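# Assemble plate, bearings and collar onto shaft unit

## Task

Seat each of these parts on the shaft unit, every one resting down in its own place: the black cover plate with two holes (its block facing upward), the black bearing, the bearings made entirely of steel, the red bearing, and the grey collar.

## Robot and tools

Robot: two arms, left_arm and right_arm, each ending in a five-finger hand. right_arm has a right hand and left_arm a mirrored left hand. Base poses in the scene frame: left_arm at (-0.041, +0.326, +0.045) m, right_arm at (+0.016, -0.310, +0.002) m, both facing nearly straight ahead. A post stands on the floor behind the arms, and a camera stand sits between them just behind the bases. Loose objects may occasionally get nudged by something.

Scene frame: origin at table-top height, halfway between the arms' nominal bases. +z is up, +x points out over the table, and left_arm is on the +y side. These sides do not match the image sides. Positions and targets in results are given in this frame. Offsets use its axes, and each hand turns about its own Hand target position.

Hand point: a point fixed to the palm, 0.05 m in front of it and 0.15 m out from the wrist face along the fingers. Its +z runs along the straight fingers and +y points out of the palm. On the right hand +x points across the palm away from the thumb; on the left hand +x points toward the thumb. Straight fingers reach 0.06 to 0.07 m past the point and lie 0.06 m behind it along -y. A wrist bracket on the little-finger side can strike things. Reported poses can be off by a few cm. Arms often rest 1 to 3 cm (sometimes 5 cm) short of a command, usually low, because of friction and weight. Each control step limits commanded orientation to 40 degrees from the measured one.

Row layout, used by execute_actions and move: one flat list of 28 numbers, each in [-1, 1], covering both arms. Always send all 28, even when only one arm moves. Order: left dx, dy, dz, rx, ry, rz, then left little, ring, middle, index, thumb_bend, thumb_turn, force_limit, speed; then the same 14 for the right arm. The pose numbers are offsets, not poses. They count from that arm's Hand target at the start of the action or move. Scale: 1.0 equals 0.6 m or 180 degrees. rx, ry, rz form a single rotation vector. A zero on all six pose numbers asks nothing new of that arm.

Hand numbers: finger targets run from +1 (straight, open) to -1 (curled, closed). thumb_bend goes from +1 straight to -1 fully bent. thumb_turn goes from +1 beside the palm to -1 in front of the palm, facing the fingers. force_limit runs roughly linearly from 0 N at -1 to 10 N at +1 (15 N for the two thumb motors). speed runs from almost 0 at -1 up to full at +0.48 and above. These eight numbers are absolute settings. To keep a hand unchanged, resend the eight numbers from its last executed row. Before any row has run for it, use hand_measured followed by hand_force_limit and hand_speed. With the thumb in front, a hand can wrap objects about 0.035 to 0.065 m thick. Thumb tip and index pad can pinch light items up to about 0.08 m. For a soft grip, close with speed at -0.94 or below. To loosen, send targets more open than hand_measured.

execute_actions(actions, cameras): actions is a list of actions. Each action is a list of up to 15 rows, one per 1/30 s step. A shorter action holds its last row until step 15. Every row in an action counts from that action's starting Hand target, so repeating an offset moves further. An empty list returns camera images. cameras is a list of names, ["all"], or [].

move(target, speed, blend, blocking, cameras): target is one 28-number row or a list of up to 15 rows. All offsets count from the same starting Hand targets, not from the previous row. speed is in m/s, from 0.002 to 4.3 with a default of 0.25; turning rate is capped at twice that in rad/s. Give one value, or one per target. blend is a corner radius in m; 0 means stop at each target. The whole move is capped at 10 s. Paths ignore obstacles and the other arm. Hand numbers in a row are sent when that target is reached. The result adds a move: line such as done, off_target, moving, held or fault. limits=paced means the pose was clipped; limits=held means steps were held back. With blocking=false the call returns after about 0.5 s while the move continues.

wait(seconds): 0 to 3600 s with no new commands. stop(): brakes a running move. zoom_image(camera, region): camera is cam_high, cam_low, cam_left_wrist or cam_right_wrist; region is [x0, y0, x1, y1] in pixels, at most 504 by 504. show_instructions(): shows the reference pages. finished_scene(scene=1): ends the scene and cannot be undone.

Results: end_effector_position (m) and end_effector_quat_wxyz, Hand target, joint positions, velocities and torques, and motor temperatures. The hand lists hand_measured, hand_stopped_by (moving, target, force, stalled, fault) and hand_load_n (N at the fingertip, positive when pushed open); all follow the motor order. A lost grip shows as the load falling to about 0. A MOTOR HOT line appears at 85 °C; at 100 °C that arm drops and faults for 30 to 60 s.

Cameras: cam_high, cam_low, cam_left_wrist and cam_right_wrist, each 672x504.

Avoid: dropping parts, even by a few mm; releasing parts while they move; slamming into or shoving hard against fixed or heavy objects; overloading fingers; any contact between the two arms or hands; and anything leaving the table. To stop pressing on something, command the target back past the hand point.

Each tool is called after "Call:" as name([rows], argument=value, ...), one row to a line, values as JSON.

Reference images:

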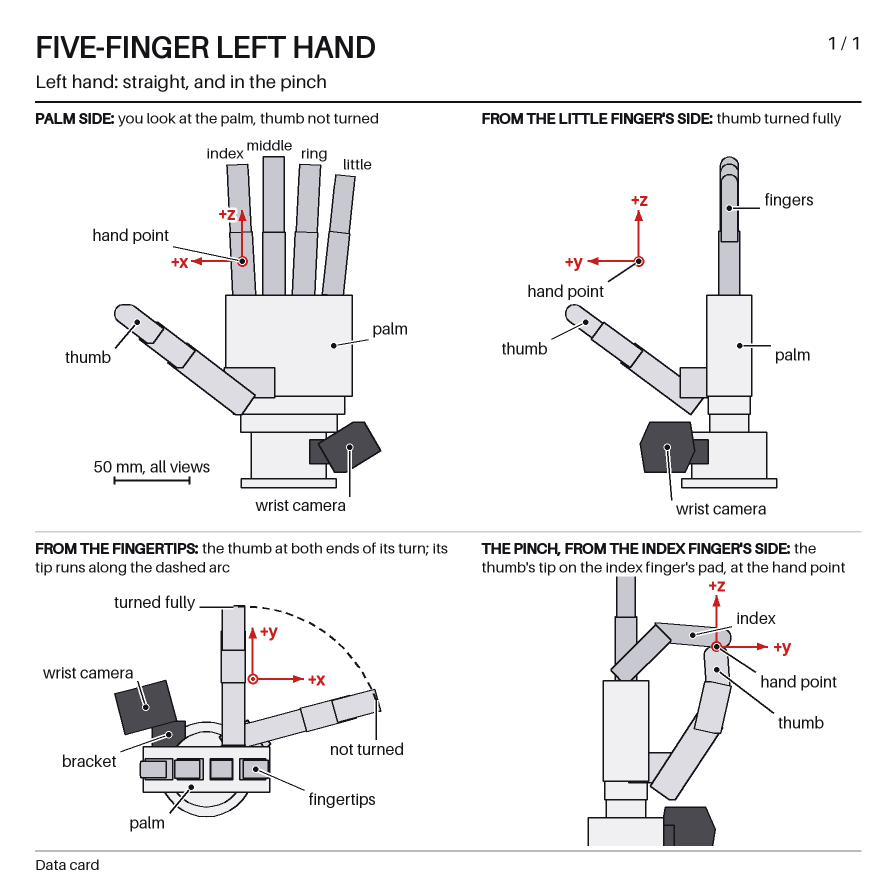

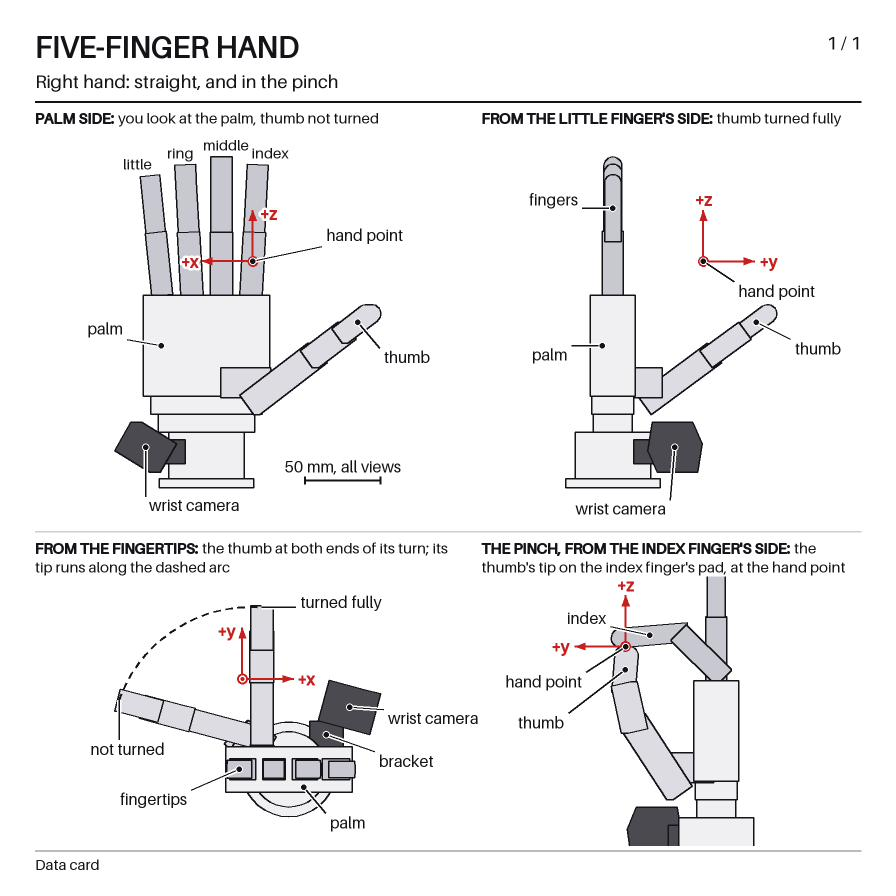

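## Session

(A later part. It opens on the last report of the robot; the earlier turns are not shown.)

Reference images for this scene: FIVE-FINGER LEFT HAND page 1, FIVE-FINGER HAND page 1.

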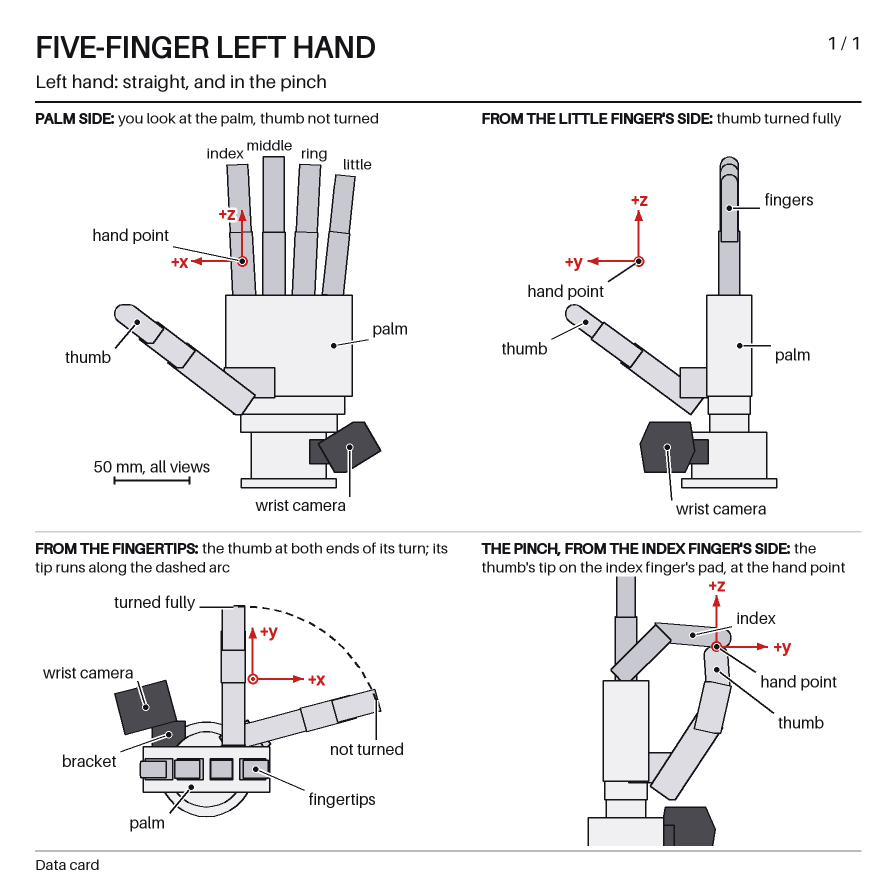

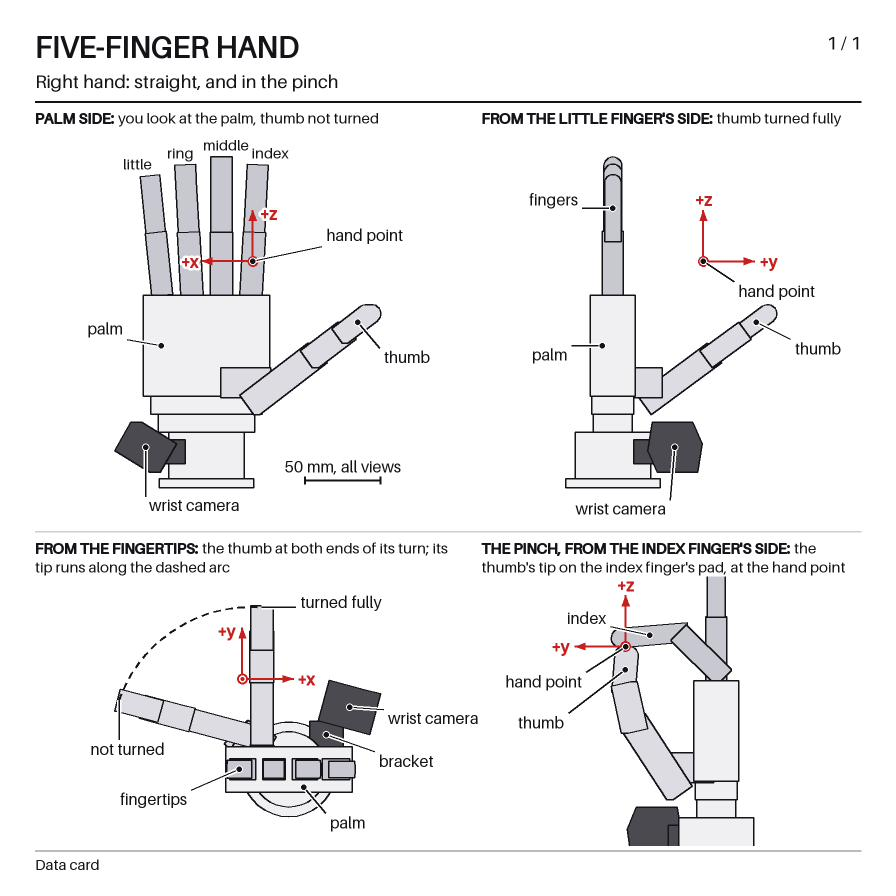

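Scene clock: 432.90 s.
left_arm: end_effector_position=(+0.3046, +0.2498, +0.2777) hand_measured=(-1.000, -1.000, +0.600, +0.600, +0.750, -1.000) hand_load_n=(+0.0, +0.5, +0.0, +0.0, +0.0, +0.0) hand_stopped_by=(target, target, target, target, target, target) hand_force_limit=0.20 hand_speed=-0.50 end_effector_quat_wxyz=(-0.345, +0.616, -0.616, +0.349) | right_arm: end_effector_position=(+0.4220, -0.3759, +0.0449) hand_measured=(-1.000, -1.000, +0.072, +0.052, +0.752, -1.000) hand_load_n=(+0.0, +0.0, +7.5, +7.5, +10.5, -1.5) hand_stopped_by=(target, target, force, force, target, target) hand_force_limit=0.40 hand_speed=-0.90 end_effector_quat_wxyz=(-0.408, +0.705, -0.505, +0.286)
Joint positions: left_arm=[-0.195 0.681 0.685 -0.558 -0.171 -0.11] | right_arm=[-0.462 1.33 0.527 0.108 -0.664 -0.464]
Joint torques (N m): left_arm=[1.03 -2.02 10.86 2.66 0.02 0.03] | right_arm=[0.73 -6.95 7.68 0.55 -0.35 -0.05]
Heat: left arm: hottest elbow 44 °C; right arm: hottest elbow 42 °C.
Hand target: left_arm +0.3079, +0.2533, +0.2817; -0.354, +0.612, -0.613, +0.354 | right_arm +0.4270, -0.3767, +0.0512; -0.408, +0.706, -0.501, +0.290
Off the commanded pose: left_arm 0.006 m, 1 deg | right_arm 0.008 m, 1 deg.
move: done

Call:
move(target=[0,0,0,0,0,0,-1,-1,0.6,0.6,0.75,-1,0.2,-0.5,0.02,0.004,0.07,0,0,0.0,-1,-1,-0.1,-0.1,0.75,-1,0.4,-0.9], speed=0.06, cameras=["all"])

Call:
zoom_image(camera="cam_low", region=[532, 270, 672, 430])

Scene clock: 434.47 s.
left_arm: end_effector_position=(+0.3046, +0.2498, +0.2777) hand_measured=(-1.000, -1.000, +0.600, +0.600, +0.750, -1.000) hand_load_n=(+0.0, +0.0, +0.0, +0.0, +0.0, +0.0) hand_stopped_by=(target, target, target, target, target, target) hand_force_limit=0.20 hand_speed=-0.50 end_effector_quat_wxyz=(-0.345, +0.616, -0.616, +0.349) | right_arm: end_effector_position=(+0.4165, -0.3678, +0.0647) hand_measured=(-1.000, -1.000, +0.072, +0.052, +0.752, -1.000) hand_load_n=(+0.0, +0.5, +5.5, +6.0, +12.0, +0.0) hand_stopped_by=(target, target, force, force, target, target) hand_force_limit=0.40 hand_speed=-0.90 end_effector_quat_wxyz=(-0.401, +0.710, -0.514, +0.267)
Joint positions: left_arm=[-0.195 0.681 0.685 -0.558 -0.171 -0.11] | right_arm=[-0.443 1.261 0.562 -0.037 -0.646 -0.459]
Joint torques (N m): left_arm=[1.49 -2.49 10.89 2.74 0.05 0.09] | right_arm=[0.97 -7.36 11.26 0.57 -0.43 0.06]
Heat: left arm: hottest elbow 44 °C; right arm: hottest elbow 43 °C.
Hand target: left_arm +0.3079, +0.2533, +0.2817; -0.354, +0.612, -0.613, +0.354 | right_arm +0.4389, -0.3743, +0.0930; -0.408, +0.706, -0.501, +0.290
Off the commanded pose: left_arm 0.006 m, 1 deg | right_arm 0.037 m, 3 deg.
move: off_target (right_arm)
cam_left_wrist: T_world_to_cam=[[0.4895, -0.25296, 0.83451, -0.32058], [-0.54546, -0.83548, 0.06669, 0.36036], [0.68034, -0.48784, -0.54695, 0.18489]] pos_world=[0.2277, 0.31018, 0.34462]
cam_right_wrist: T_world_to_cam=[[-0.44538, -0.39429, -0.80385, 0.09216], [-0.75201, 0.652, 0.09685, 0.55535], [0.48592, 0.64764, -0.58689, 0.19007]] pos_world=[0.36632, -0.44884, 0.13185]

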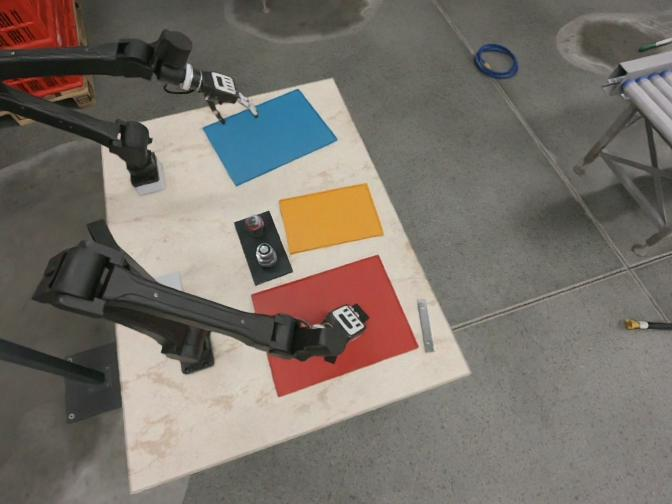

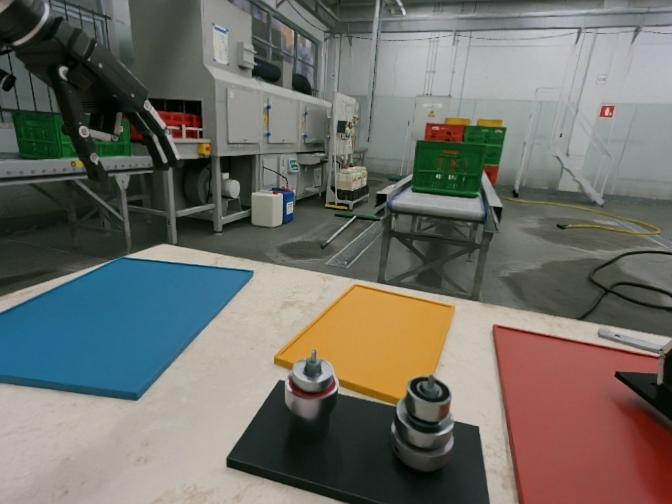

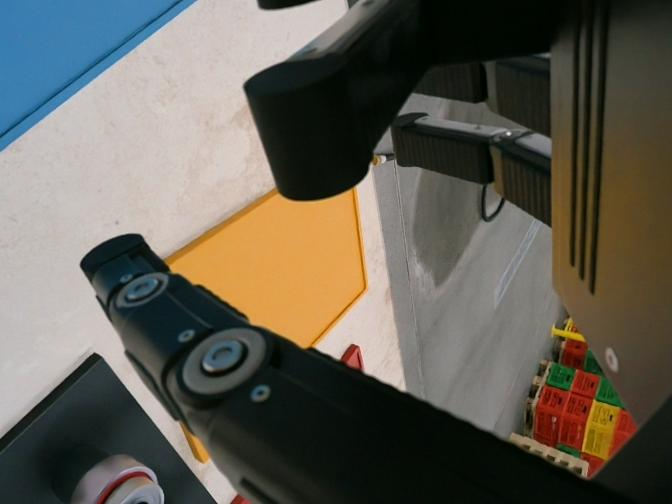

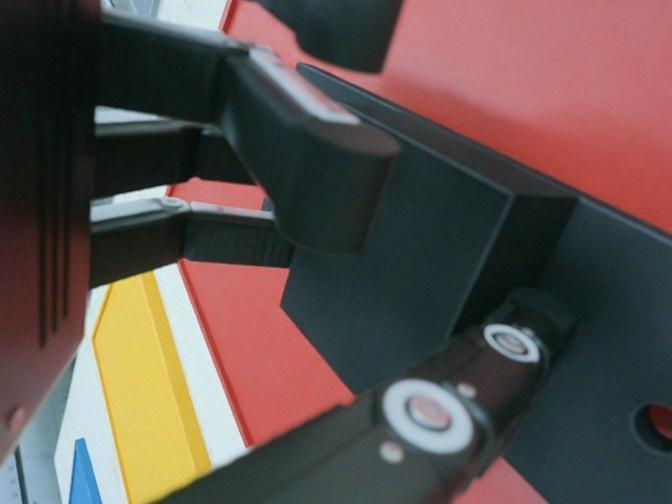

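Scaled by 3.150.

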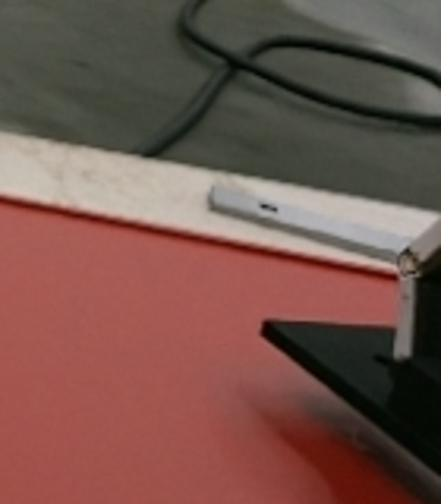

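Call:
move([
  [0,0,0,0,0,0,-1,-1,0.6,0.6,0.75,-1,0.2,-0.5,0.0,0.0,0.18,0,0,0.0,-1,-1,-0.1,-0.1,0.75,-1,0.4,-0.9],
  [0,0,0,0,0,0,-1,-1,0.6,0.6,0.75,-1,0.2,-0.5,-0.1,0.12,0.2,0,0,0.1,-1,-1,-0.1,-0.1,0.75,-1,0.4,-0.9],
], speed=0.1, blend=[0.03,0], cameras=["all"])

Scene clock: 438.53 s.
left_arm: end_effector_position=(+0.3046, +0.2498, +0.2777) hand_measured=(-1.000, -1.000, +0.600, +0.600, +0.750, -1.000) hand_load_n=(+0.0, +0.0, +0.0, +0.0, +0.0, +0.0) hand_stopped_by=(target, target, target, target, target, target) hand_force_limit=0.20 hand_speed=-0.50 end_effector_quat_wxyz=(-0.345, +0.616, -0.616, +0.349) | right_arm: end_effector_position=(+0.3672, -0.3008, +0.1844) hand_measured=(-1.000, -1.000, +0.072, +0.052, +0.752, -1.000) hand_load_n=(+0.5, +0.0, +6.0, +6.0, +12.0, +0.0) hand_stopped_by=(target, target, force, force, target, target) hand_force_limit=0.40 hand_speed=-0.90 end_effector_quat_wxyz=(-0.443, +0.775, -0.406, +0.198)
Joint positions: left_arm=[-0.195 0.681 0.685 -0.558 -0.171 -0.11] | right_arm=[-0.365 0.982 0.739 -0.635 -0.813 -0.658]
Joint torques (N m): left_arm=[0.97 -2.14 10.97 2.52 0 0.06] | right_arm=[0.91 -5.19 12.51 0.34 -0.83 -0.1]
Heat: left arm: hottest elbow 45 °C; right arm: hottest elbow 43 °C.
Hand target: left_arm +0.3079, +0.2533, +0.2817; -0.354, +0.612, -0.613, +0.354 | right_arm +0.3790, -0.3023, +0.2131; -0.448, +0.776, -0.384, +0.223
Off the commanded pose: left_arm 0.006 m, 1 deg | right_arm 0.031 m, 4 deg.
move: off_target (right_arm)
cam_left_wrist: T_world_to_cam=[[0.4895, -0.25296, 0.83451, -0.32058], [-0.54546, -0.83548, 0.06669, 0.36036], [0.68034, -0.48784, -0.54695, 0.18489]] pos_world=[0.2277, 0.31018, 0.34462]
cam_right_wrist: T_world_to_cam=[[-0.31236, -0.49235, -0.81242, 0.11618], [-0.91068, 0.3986, 0.10858, 0.44291], [0.27037, 0.77376, -0.57288, 0.35533]] pos_world=[0.34357, -0.39429, 0.24986]

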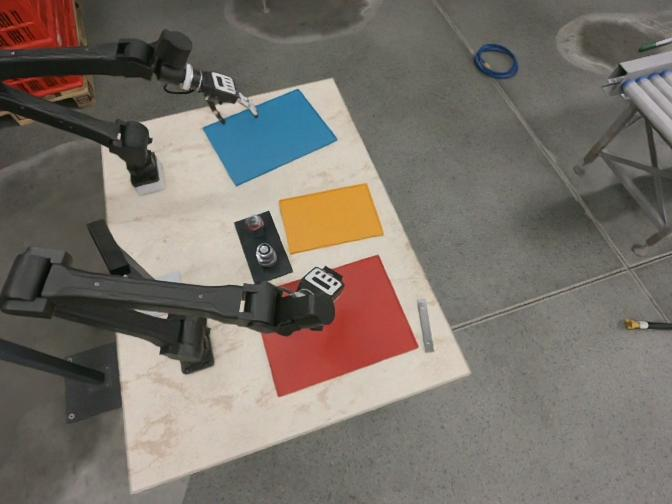

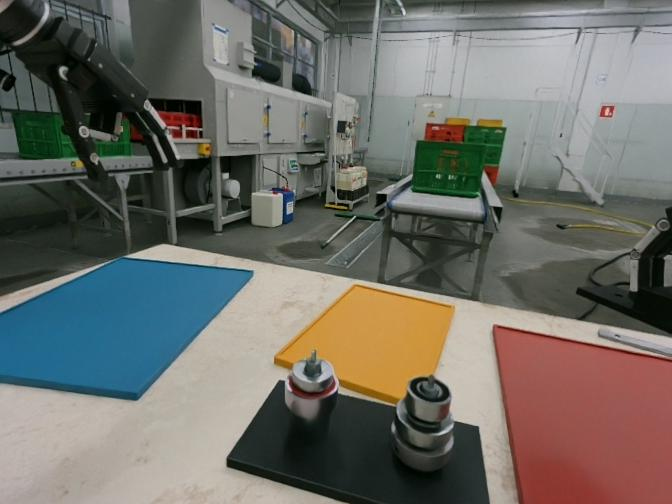

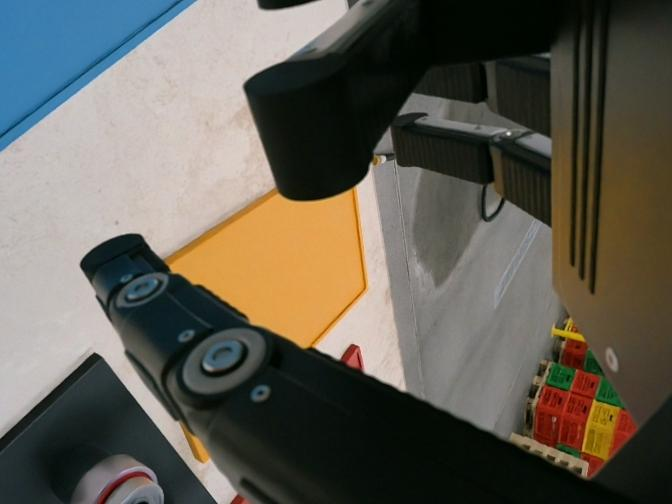

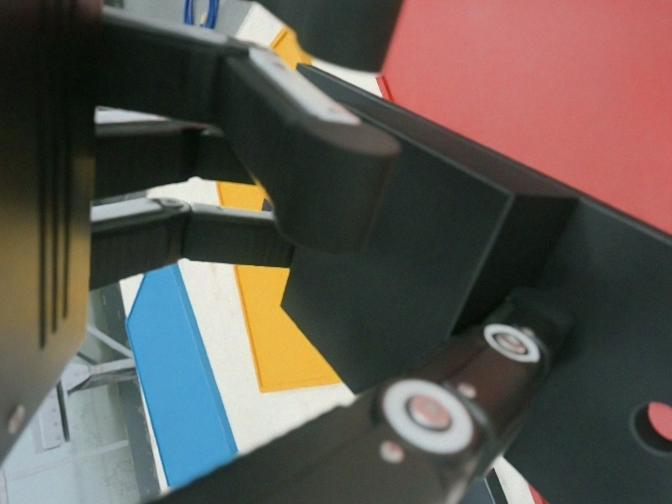

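Call:
move([
  [0,0,0,0,0,0,-1,-1,0.6,0.6,0.75,-1,0.2,-0.5,-0.09,0.2,0.0,0,0,0.156,-1,-1,-0.1,-0.1,0.75,-1,0.4,-0.9],
  [0,0,0,0,0,0,-1,-1,0.6,0.6,0.75,-1,0.2,-0.5,-0.185,0.39,-0.01,0,0,0.312,-1,-1,-0.1,-0.1,0.75,-1,0.4,-0.9],
], speed=0.1, blend=[0.05,0], cameras=["all"])

Scene clock: 444.63 s.
left_arm: end_effector_position=(+0.3046, +0.2498, +0.2777) hand_measured=(-1.000, -1.000, +0.600, +0.600, +0.750, -1.000) hand_load_n=(+0.0, +0.0, +0.0, +0.0, +0.0, +0.0) hand_stopped_by=(target, target, target, target, target, target) hand_force_limit=0.20 hand_speed=-0.50 end_effector_quat_wxyz=(-0.345, +0.616, -0.616, +0.349) | right_arm: end_effector_position=(+0.2525, -0.0770, +0.1830) hand_measured=(-1.000, -1.000, +0.072, +0.052, +0.752, -1.000) hand_load_n=(+0.0, +0.0, +6.0, +5.5, +12.0, +0.0) hand_stopped_by=(target, target, force, force, target, target) hand_force_limit=0.40 hand_speed=-0.90 end_effector_quat_wxyz=(-0.492, +0.870, +0.008, -0.032)
Joint positions: left_arm=[-0.195 0.681 0.685 -0.558 -0.171 -0.11] | right_arm=[0.335 1.067 0.811 -0.901 -0.975 -1.027]
Joint torques (N m): left_arm=[0.97 -2.08 10.89 2.71 0.02 0.06] | right_arm=[0.91 -4.25 13 -0.09 -0.97 -0.1]
Heat: left arm: hottest elbow 45 °C; right arm: hottest elbow 43 °C.
Hand target: left_arm +0.3079, +0.2533, +0.2817; -0.354, +0.612, -0.613, +0.354 | right_arm +0.2679, -0.0683, +0.2071; -0.501, +0.865, +0.026, -0.014
Off the commanded pose: left_arm 0.006 m, 1 deg | right_arm 0.030 m, 3 deg.
move: off_target (right_arm)
cam_left_wrist: T_world_to_cam=[[0.4895, -0.25296, 0.83451, -0.32058], [-0.54546, -0.83548, 0.06669, 0.36036], [0.68034, -0.48784, -0.54695, 0.18489]] pos_world=[0.2277, 0.31018, 0.34462]
cam_right_wrist: T_world_to_cam=[[0.23813, -0.51898, -0.82095, 0.04983], [-0.83834, -0.53662, 0.09606, 0.1614], [-0.49039, 0.66536, -0.56287, 0.39431]] pos_world=[0.31681, -0.14988, 0.24735]

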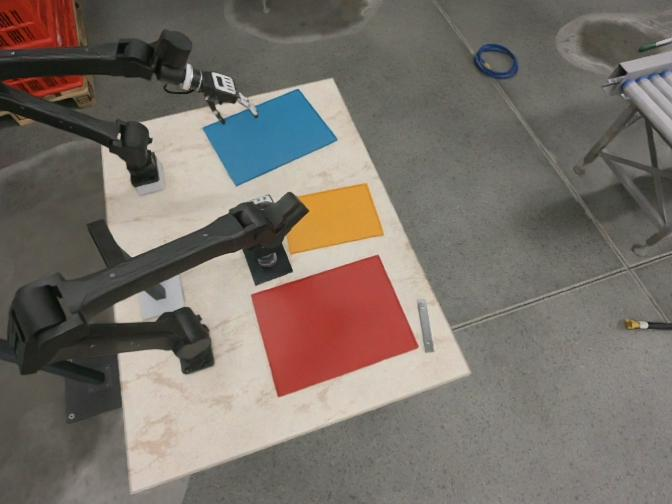

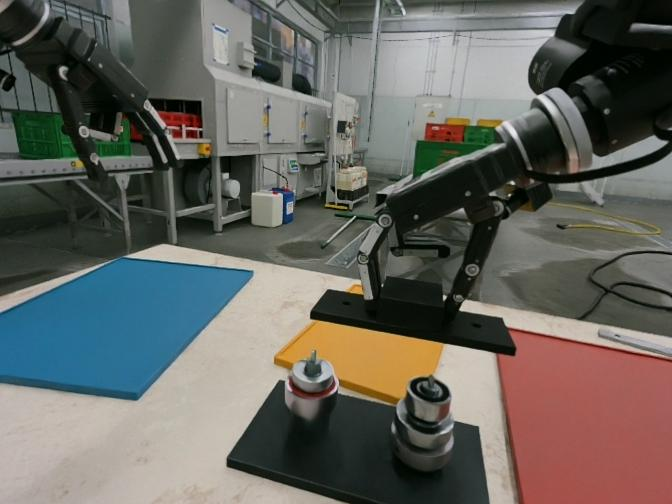

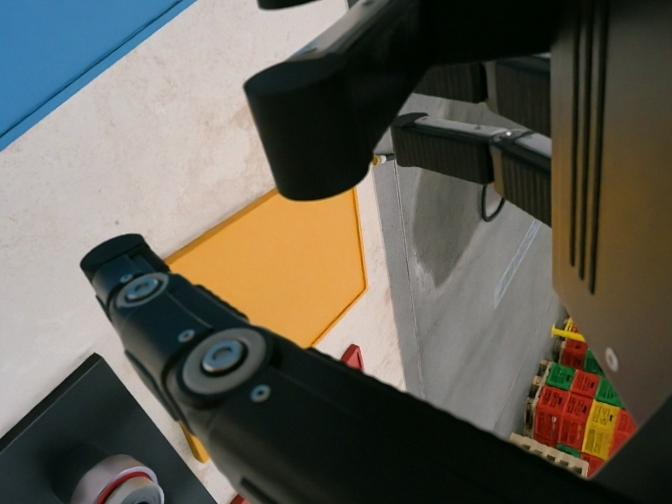

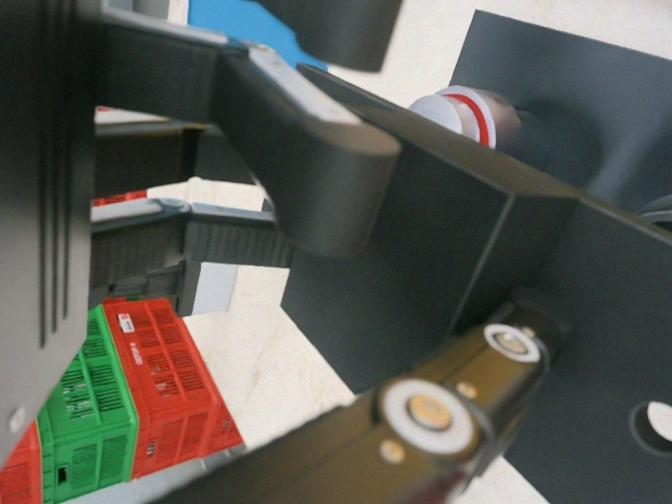

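Call:
zoom_image(camera="cam_low", region=[280, 260, 530, 450])

Call:
zoom_image(camera="cam_high", region=[220, 180, 320, 290])

Scaled by 2.016.

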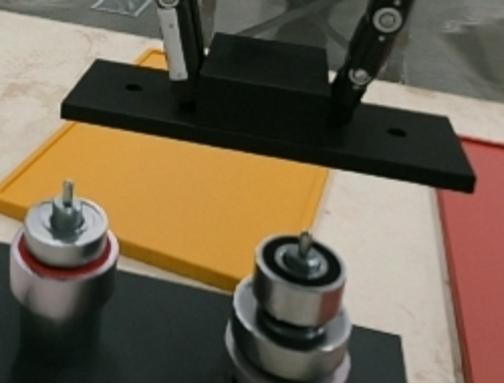

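Scaled by 4.582.

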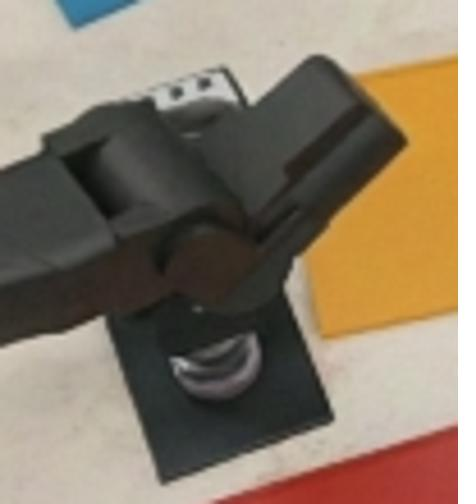

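Call:
move(target=[0,0,0,0,0,0,-1,-1,0.6,0.6,0.75,-1,0.2,-0.5,-0.019,0.0388,-0.085,0,0,-0.0128,-1,-1,-0.1,-0.1,0.75,-1,0.4,-0.9], speed=0.06, cameras=["cam_low","cam_high","cam_right_wrist"])

Call:
zoom_image(camera="cam_low", region=[260, 280, 490, 450])

Scene clock: 448.97 s.
left_arm: end_effector_position=(+0.3046, +0.2498, +0.2777) hand_measured=(-1.000, -1.000, +0.600, +0.600, +0.750, -1.000) hand_load_n=(+0.0, +0.0, +0.0, +0.0, +0.0, +0.0) hand_stopped_by=(target, target, target, target, target, target) hand_force_limit=0.20 hand_speed=-0.50 end_effector_quat_wxyz=(-0.345, +0.616, -0.616, +0.349) | right_arm: end_effector_position=(+0.2549, -0.0489, +0.1555) hand_measured=(-1.000, -1.000, +0.072, +0.052, +0.752, -1.000) hand_load_n=(+0.0, +0.5, +6.0, +6.0, +11.5, +0.0) hand_stopped_by=(target, target, force, force, target, target) hand_force_limit=0.40 hand_speed=-0.90 end_effector_quat_wxyz=(-0.497, +0.868, +0.007, -0.007)
Joint positions: left_arm=[-0.195 0.681 0.685 -0.558 -0.171 -0.11] | right_arm=[0.423 1.071 0.721 -0.627 -0.915 -0.859]
Joint torques (N m): left_arm=[0.38 -1.61 10.78 2.74 0.05 0.04] | right_arm=[0.97 -4.37 8.25 1.32 -0.68 0.07]
Heat: left arm: hottest elbow 45 °C; right arm: hottest elbow 43 °C.
Hand target: left_arm +0.3079, +0.2533, +0.2817; -0.354, +0.612, -0.613, +0.354 | right_arm +0.2565, -0.0450, +0.1561; -0.501, +0.866, +0.009, -0.004
Off the commanded pose: left_arm 0.006 m, 1 deg | right_arm 0.004 m, 1 deg.
move: done
cam_right_wrist: T_world_to_cam=[[0.25879, -0.51581, -0.81668, 0.0355], [-0.85585, -0.51443, 0.05371, 0.19329], [-0.44783, 0.68505, -0.57459, 0.35327]] pos_world=[0.31444, -0.12427, 0.2216]
Images, in order (width x height): cam_high 672x504, cam_low 672x504, cam_right_wrist 672x504.

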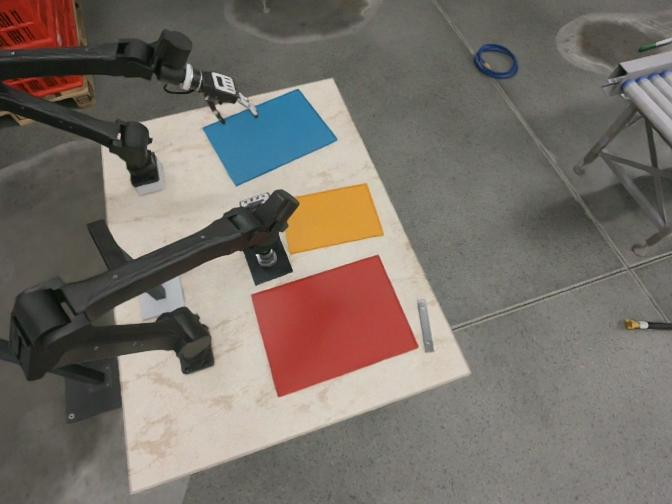

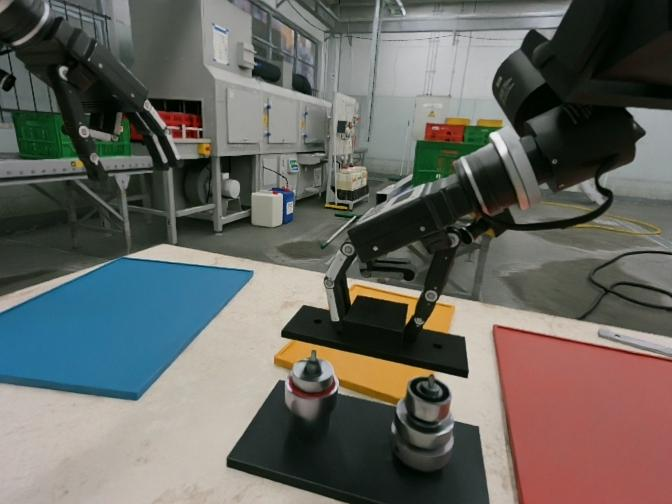

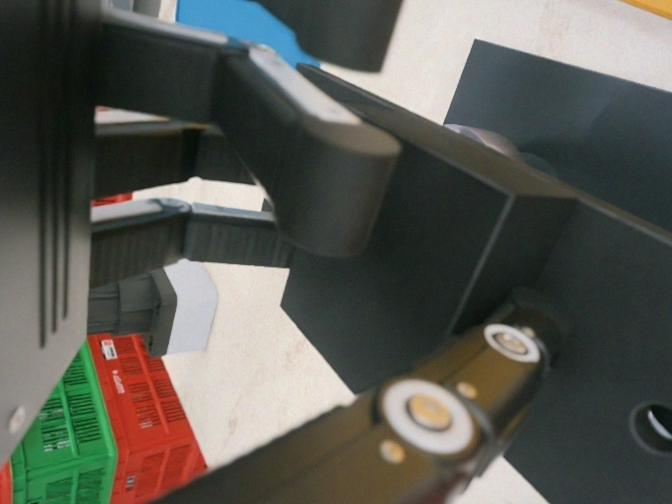

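Scaled by 2.191.

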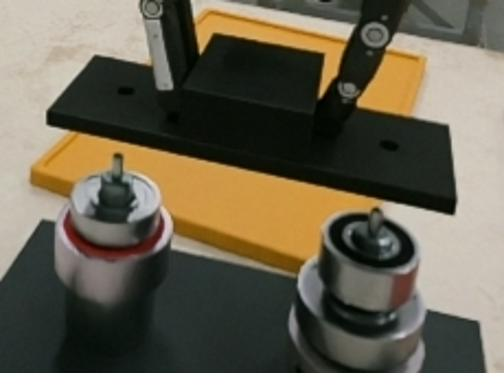

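Call:
move(target=[0,0,0,0,0,0,-1,-1,0.6,0.6,0.75,-1,0.2,-0.5,-0.001,0.0035,-0.022,0,0,0.008,-1,-1,-0.1,-0.1,0.75,-1,0.4,-0.9], speed=0.04, cameras=["cam_low","cam_high","cam_right_wrist"])

Call:
zoom_image(camera="cam_low", region=[270, 290, 380, 400])

Call:
zoom_image(camera="cam_low", region=[370, 310, 480, 420])

Call:
zoom_image(camera="cam_right_wrist", region=[560, 350, 672, 480])

Scene clock: 450.73 s.
left_arm: end_effector_position=(+0.3046, +0.2498, +0.2777) hand_measured=(-1.000, -1.000, +0.600, +0.600, +0.750, -1.000) hand_load_n=(+0.0, +0.0, +0.0, +0.0, +0.0, +0.0) hand_stopped_by=(target, target, target, target, target, target) hand_force_limit=0.20 hand_speed=-0.50 end_effector_quat_wxyz=(-0.345, +0.616, -0.616, +0.349) | right_arm: end_effector_position=(+0.2536, -0.0474, +0.1414) hand_measured=(-1.000, -1.000, +0.072, +0.052, +0.752, -1.000) hand_load_n=(+0.0, +0.0, +5.5, +6.0, +12.0, +0.0) hand_stopped_by=(target, target, force, force, target, target) hand_force_limit=0.40 hand_speed=-0.90 end_effector_quat_wxyz=(-0.495, +0.869, +0.008, -0.017)
Joint positions: left_arm=[-0.195 0.681 0.685 -0.558 -0.171 -0.11] | right_arm=[0.427 1.102 0.706 -0.603 -0.92 -0.867]
Joint torques (N m): left_arm=[0.62 -2.02 10.93 2.58 0.01 0.07] | right_arm=[0.85 -4.66 8.25 1.28 -0.93 -0.11]
Heat: left arm: hottest elbow 45 °C; right arm: hottest elbow 43 °C.
Hand target: left_arm +0.3079, +0.2533, +0.2817; -0.354, +0.612, -0.613, +0.354 | right_arm +0.2559, -0.0429, +0.1430; -0.501, +0.865, +0.020, -0.011
Off the commanded pose: left_arm 0.006 m, 1 deg | right_arm 0.005 m, 2 deg.
move: done
cam_right_wrist: T_world_to_cam=[[0.25119, -0.5177, -0.81786, 0.02704], [-0.84906, -0.52355, 0.07063, 0.18915], [-0.46475, 0.67667, -0.57107, 0.34699]] pos_world=[0.31507, -0.12177, 0.20692]
Images, in order (width x height): cam_high 672x504, cam_low 672x504, cam_right_wrist 672x504.

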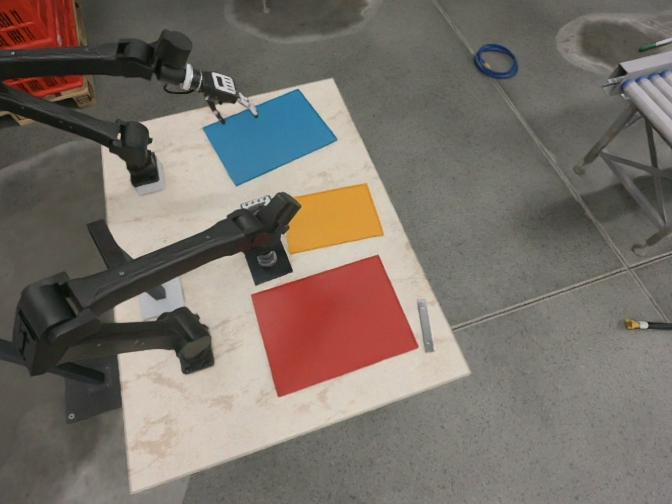

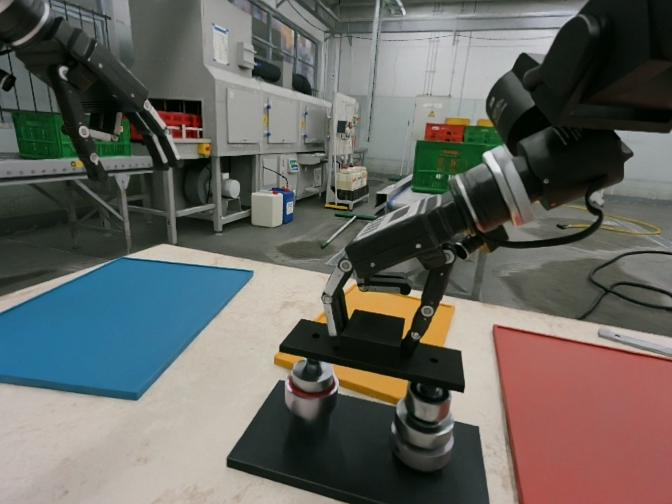

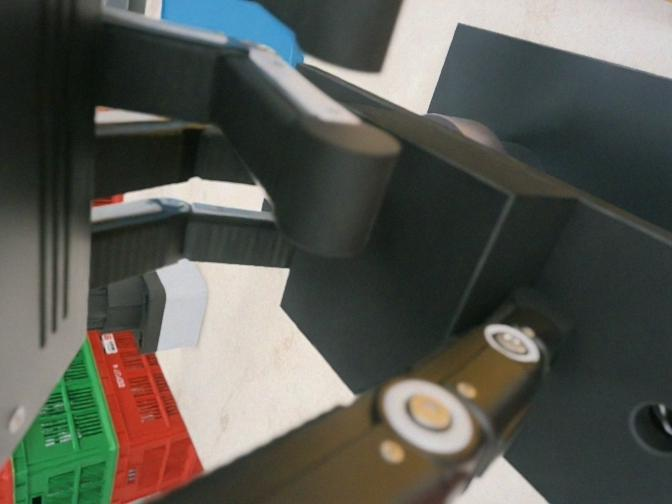

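Scaled by 4.582.

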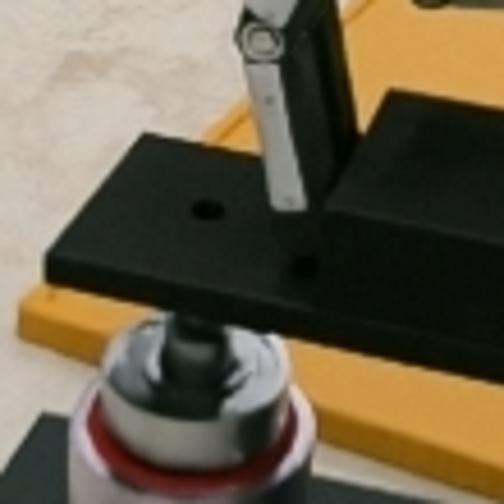

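Scaled by 4.582.

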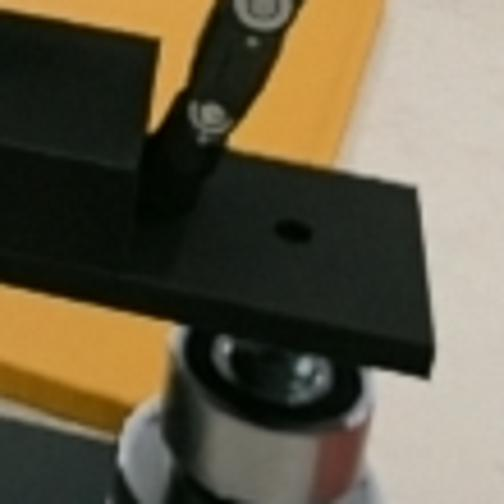

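Scaled by 3.877.

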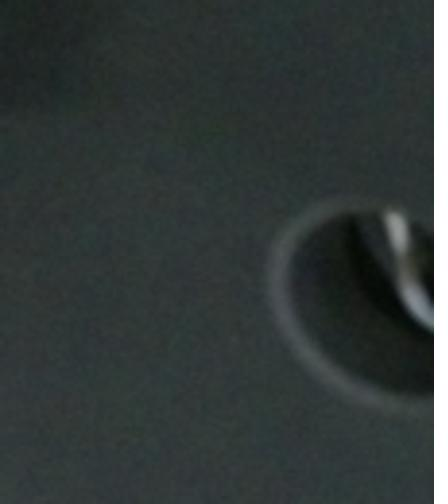

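Call:
move([
  [-0.03,-0.14,-0.03,0,0,-0.2778,-1,-1,-1,-1,0.75,-1,0.2,-0.5,0,0,0,0,0,0,-1,-1,-0.1,-0.1,0.75,-1,0.4,-0.9],
  [-0.06,-0.27,-0.11,0,0,-0.2778,-1,-1,-1,-1,0.75,-1,0.2,-0.5,0,0,0,0,0,0,-1,-1,-0.1,-0.1,0.75,-1,0.4,-0.9],
], speed=0.12, blend=[0.03,0], cameras=["all"])

Scene clock: 457.53 s.
left_arm: end_effector_position=(+0.2714, +0.0958, +0.2161) hand_measured=(-1.000, -1.000, -1.000, -1.000, +0.750, -1.000) hand_load_n=(+0.0, +0.0, +0.0, +0.5, +0.0, +0.0) hand_stopped_by=(target, target, target, target, target, target) hand_force_limit=0.20 hand_speed=-0.50 end_effector_quat_wxyz=(+0.172, -0.296, +0.816, -0.465) | right_arm: end_effector_position=(+0.2537, -0.0474, +0.1414) hand_measured=(-1.000, -1.000, +0.072, +0.052, +0.752, -1.000) hand_load_n=(+0.0, +0.0, +6.0, +6.0, +12.0, +0.0) hand_stopped_by=(target, target, force, force, target, target) hand_force_limit=0.40 hand_speed=-0.90 end_effector_quat_wxyz=(-0.495, +0.869, +0.008, -0.016)
Joint positions: left_arm=[-0.393 0.904 0.618 -0.297 0.397 0.255] | right_arm=[0.427 1.102 0.706 -0.603 -0.92 -0.868]
Joint torques (N m): left_arm=[-0.44 -3.02 10.13 2.7 0.12 -0.17] | right_arm=[0.91 -4.72 8.23 1.31 -0.93 -0.11]
Heat: left arm: hottest elbow 45 °C; right arm: hottest elbow 43 °C.
Hand target: left_arm +0.2718, +0.0913, +0.2157; +0.171, -0.296, +0.814, -0.470 | right_arm +0.2560, -0.0429, +0.1430; -0.501, +0.865, +0.020, -0.010
Off the commanded pose: left_arm 0.005 m, 1 deg | right_arm 0.005 m, 2 deg.
move: done
cam_left_wrist: T_world_to_cam=[[0.11068, -0.53405, 0.83818, -0.16294], [-0.99106, -0.12251, 0.05281, 0.27336], [0.07448, -0.83653, -0.54284, 0.29563]] pos_world=[0.26693, 0.19377, 0.28262]
cam_right_wrist: T_world_to_cam=[[0.25223, -0.51741, -0.81772, 0.02683], [-0.84891, -0.52393, 0.06966, 0.18938], [-0.46448, 0.6766, -0.57138, 0.347]] pos_world=[0.31517, -0.12167, 0.20702]

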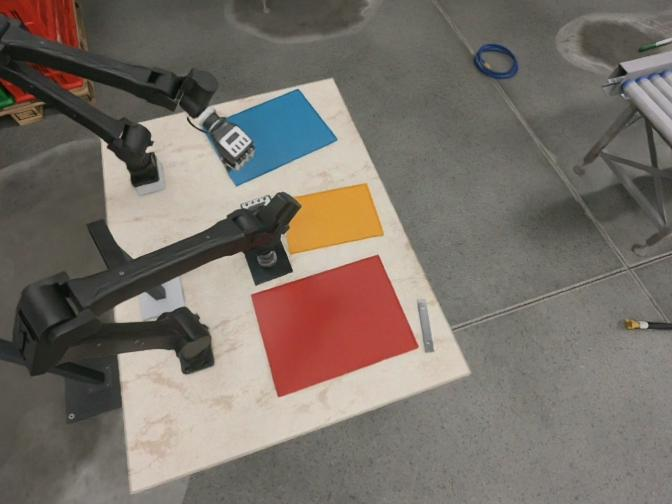

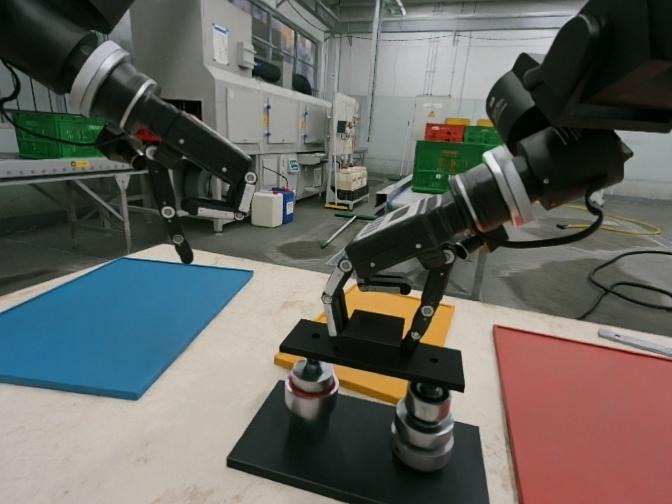

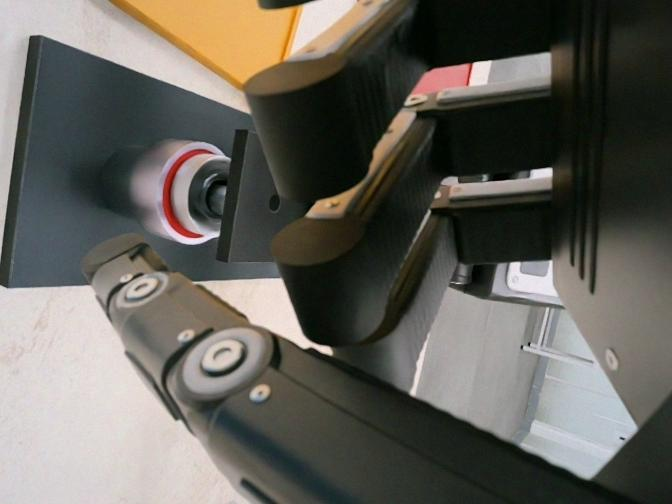

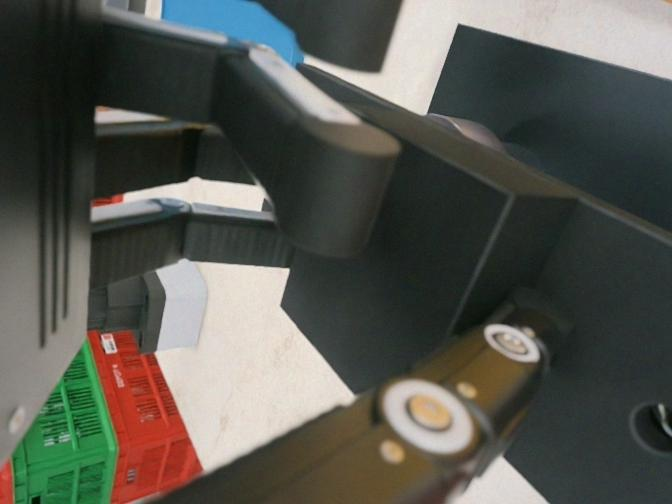

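Call:
zoom_image(camera="cam_left_wrist", region=[90, 100, 330, 290])

Scaled by 2.100.

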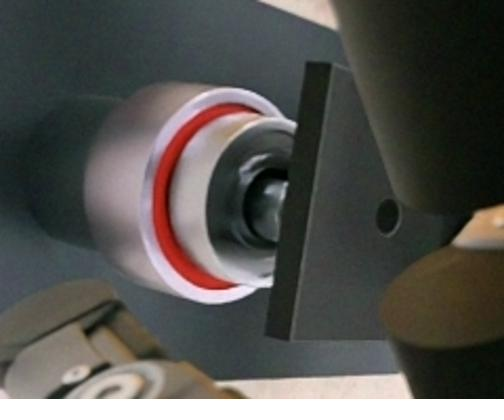

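Call:
zoom_image(camera="cam_left_wrist", region=[150, 130, 300, 260])

Scaled by 3.360.

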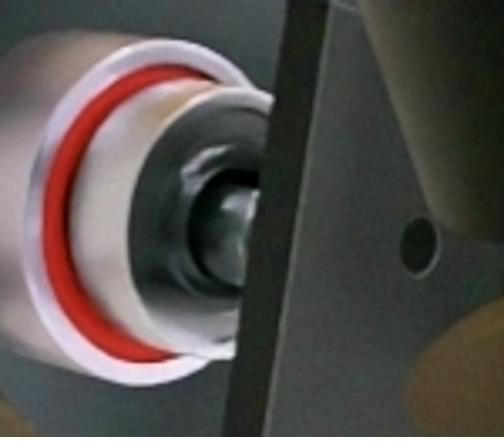

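Call:
zoom_image(camera="cam_left_wrist", region=[80, 120, 260, 270])

Scaled by 2.800.

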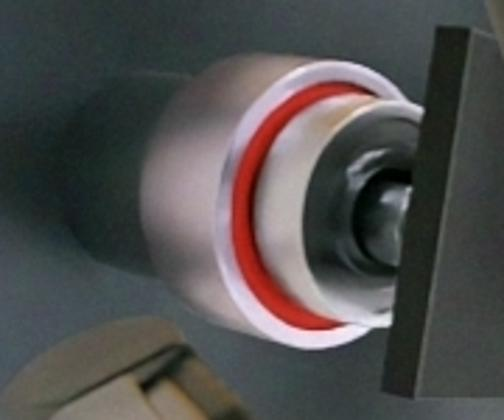

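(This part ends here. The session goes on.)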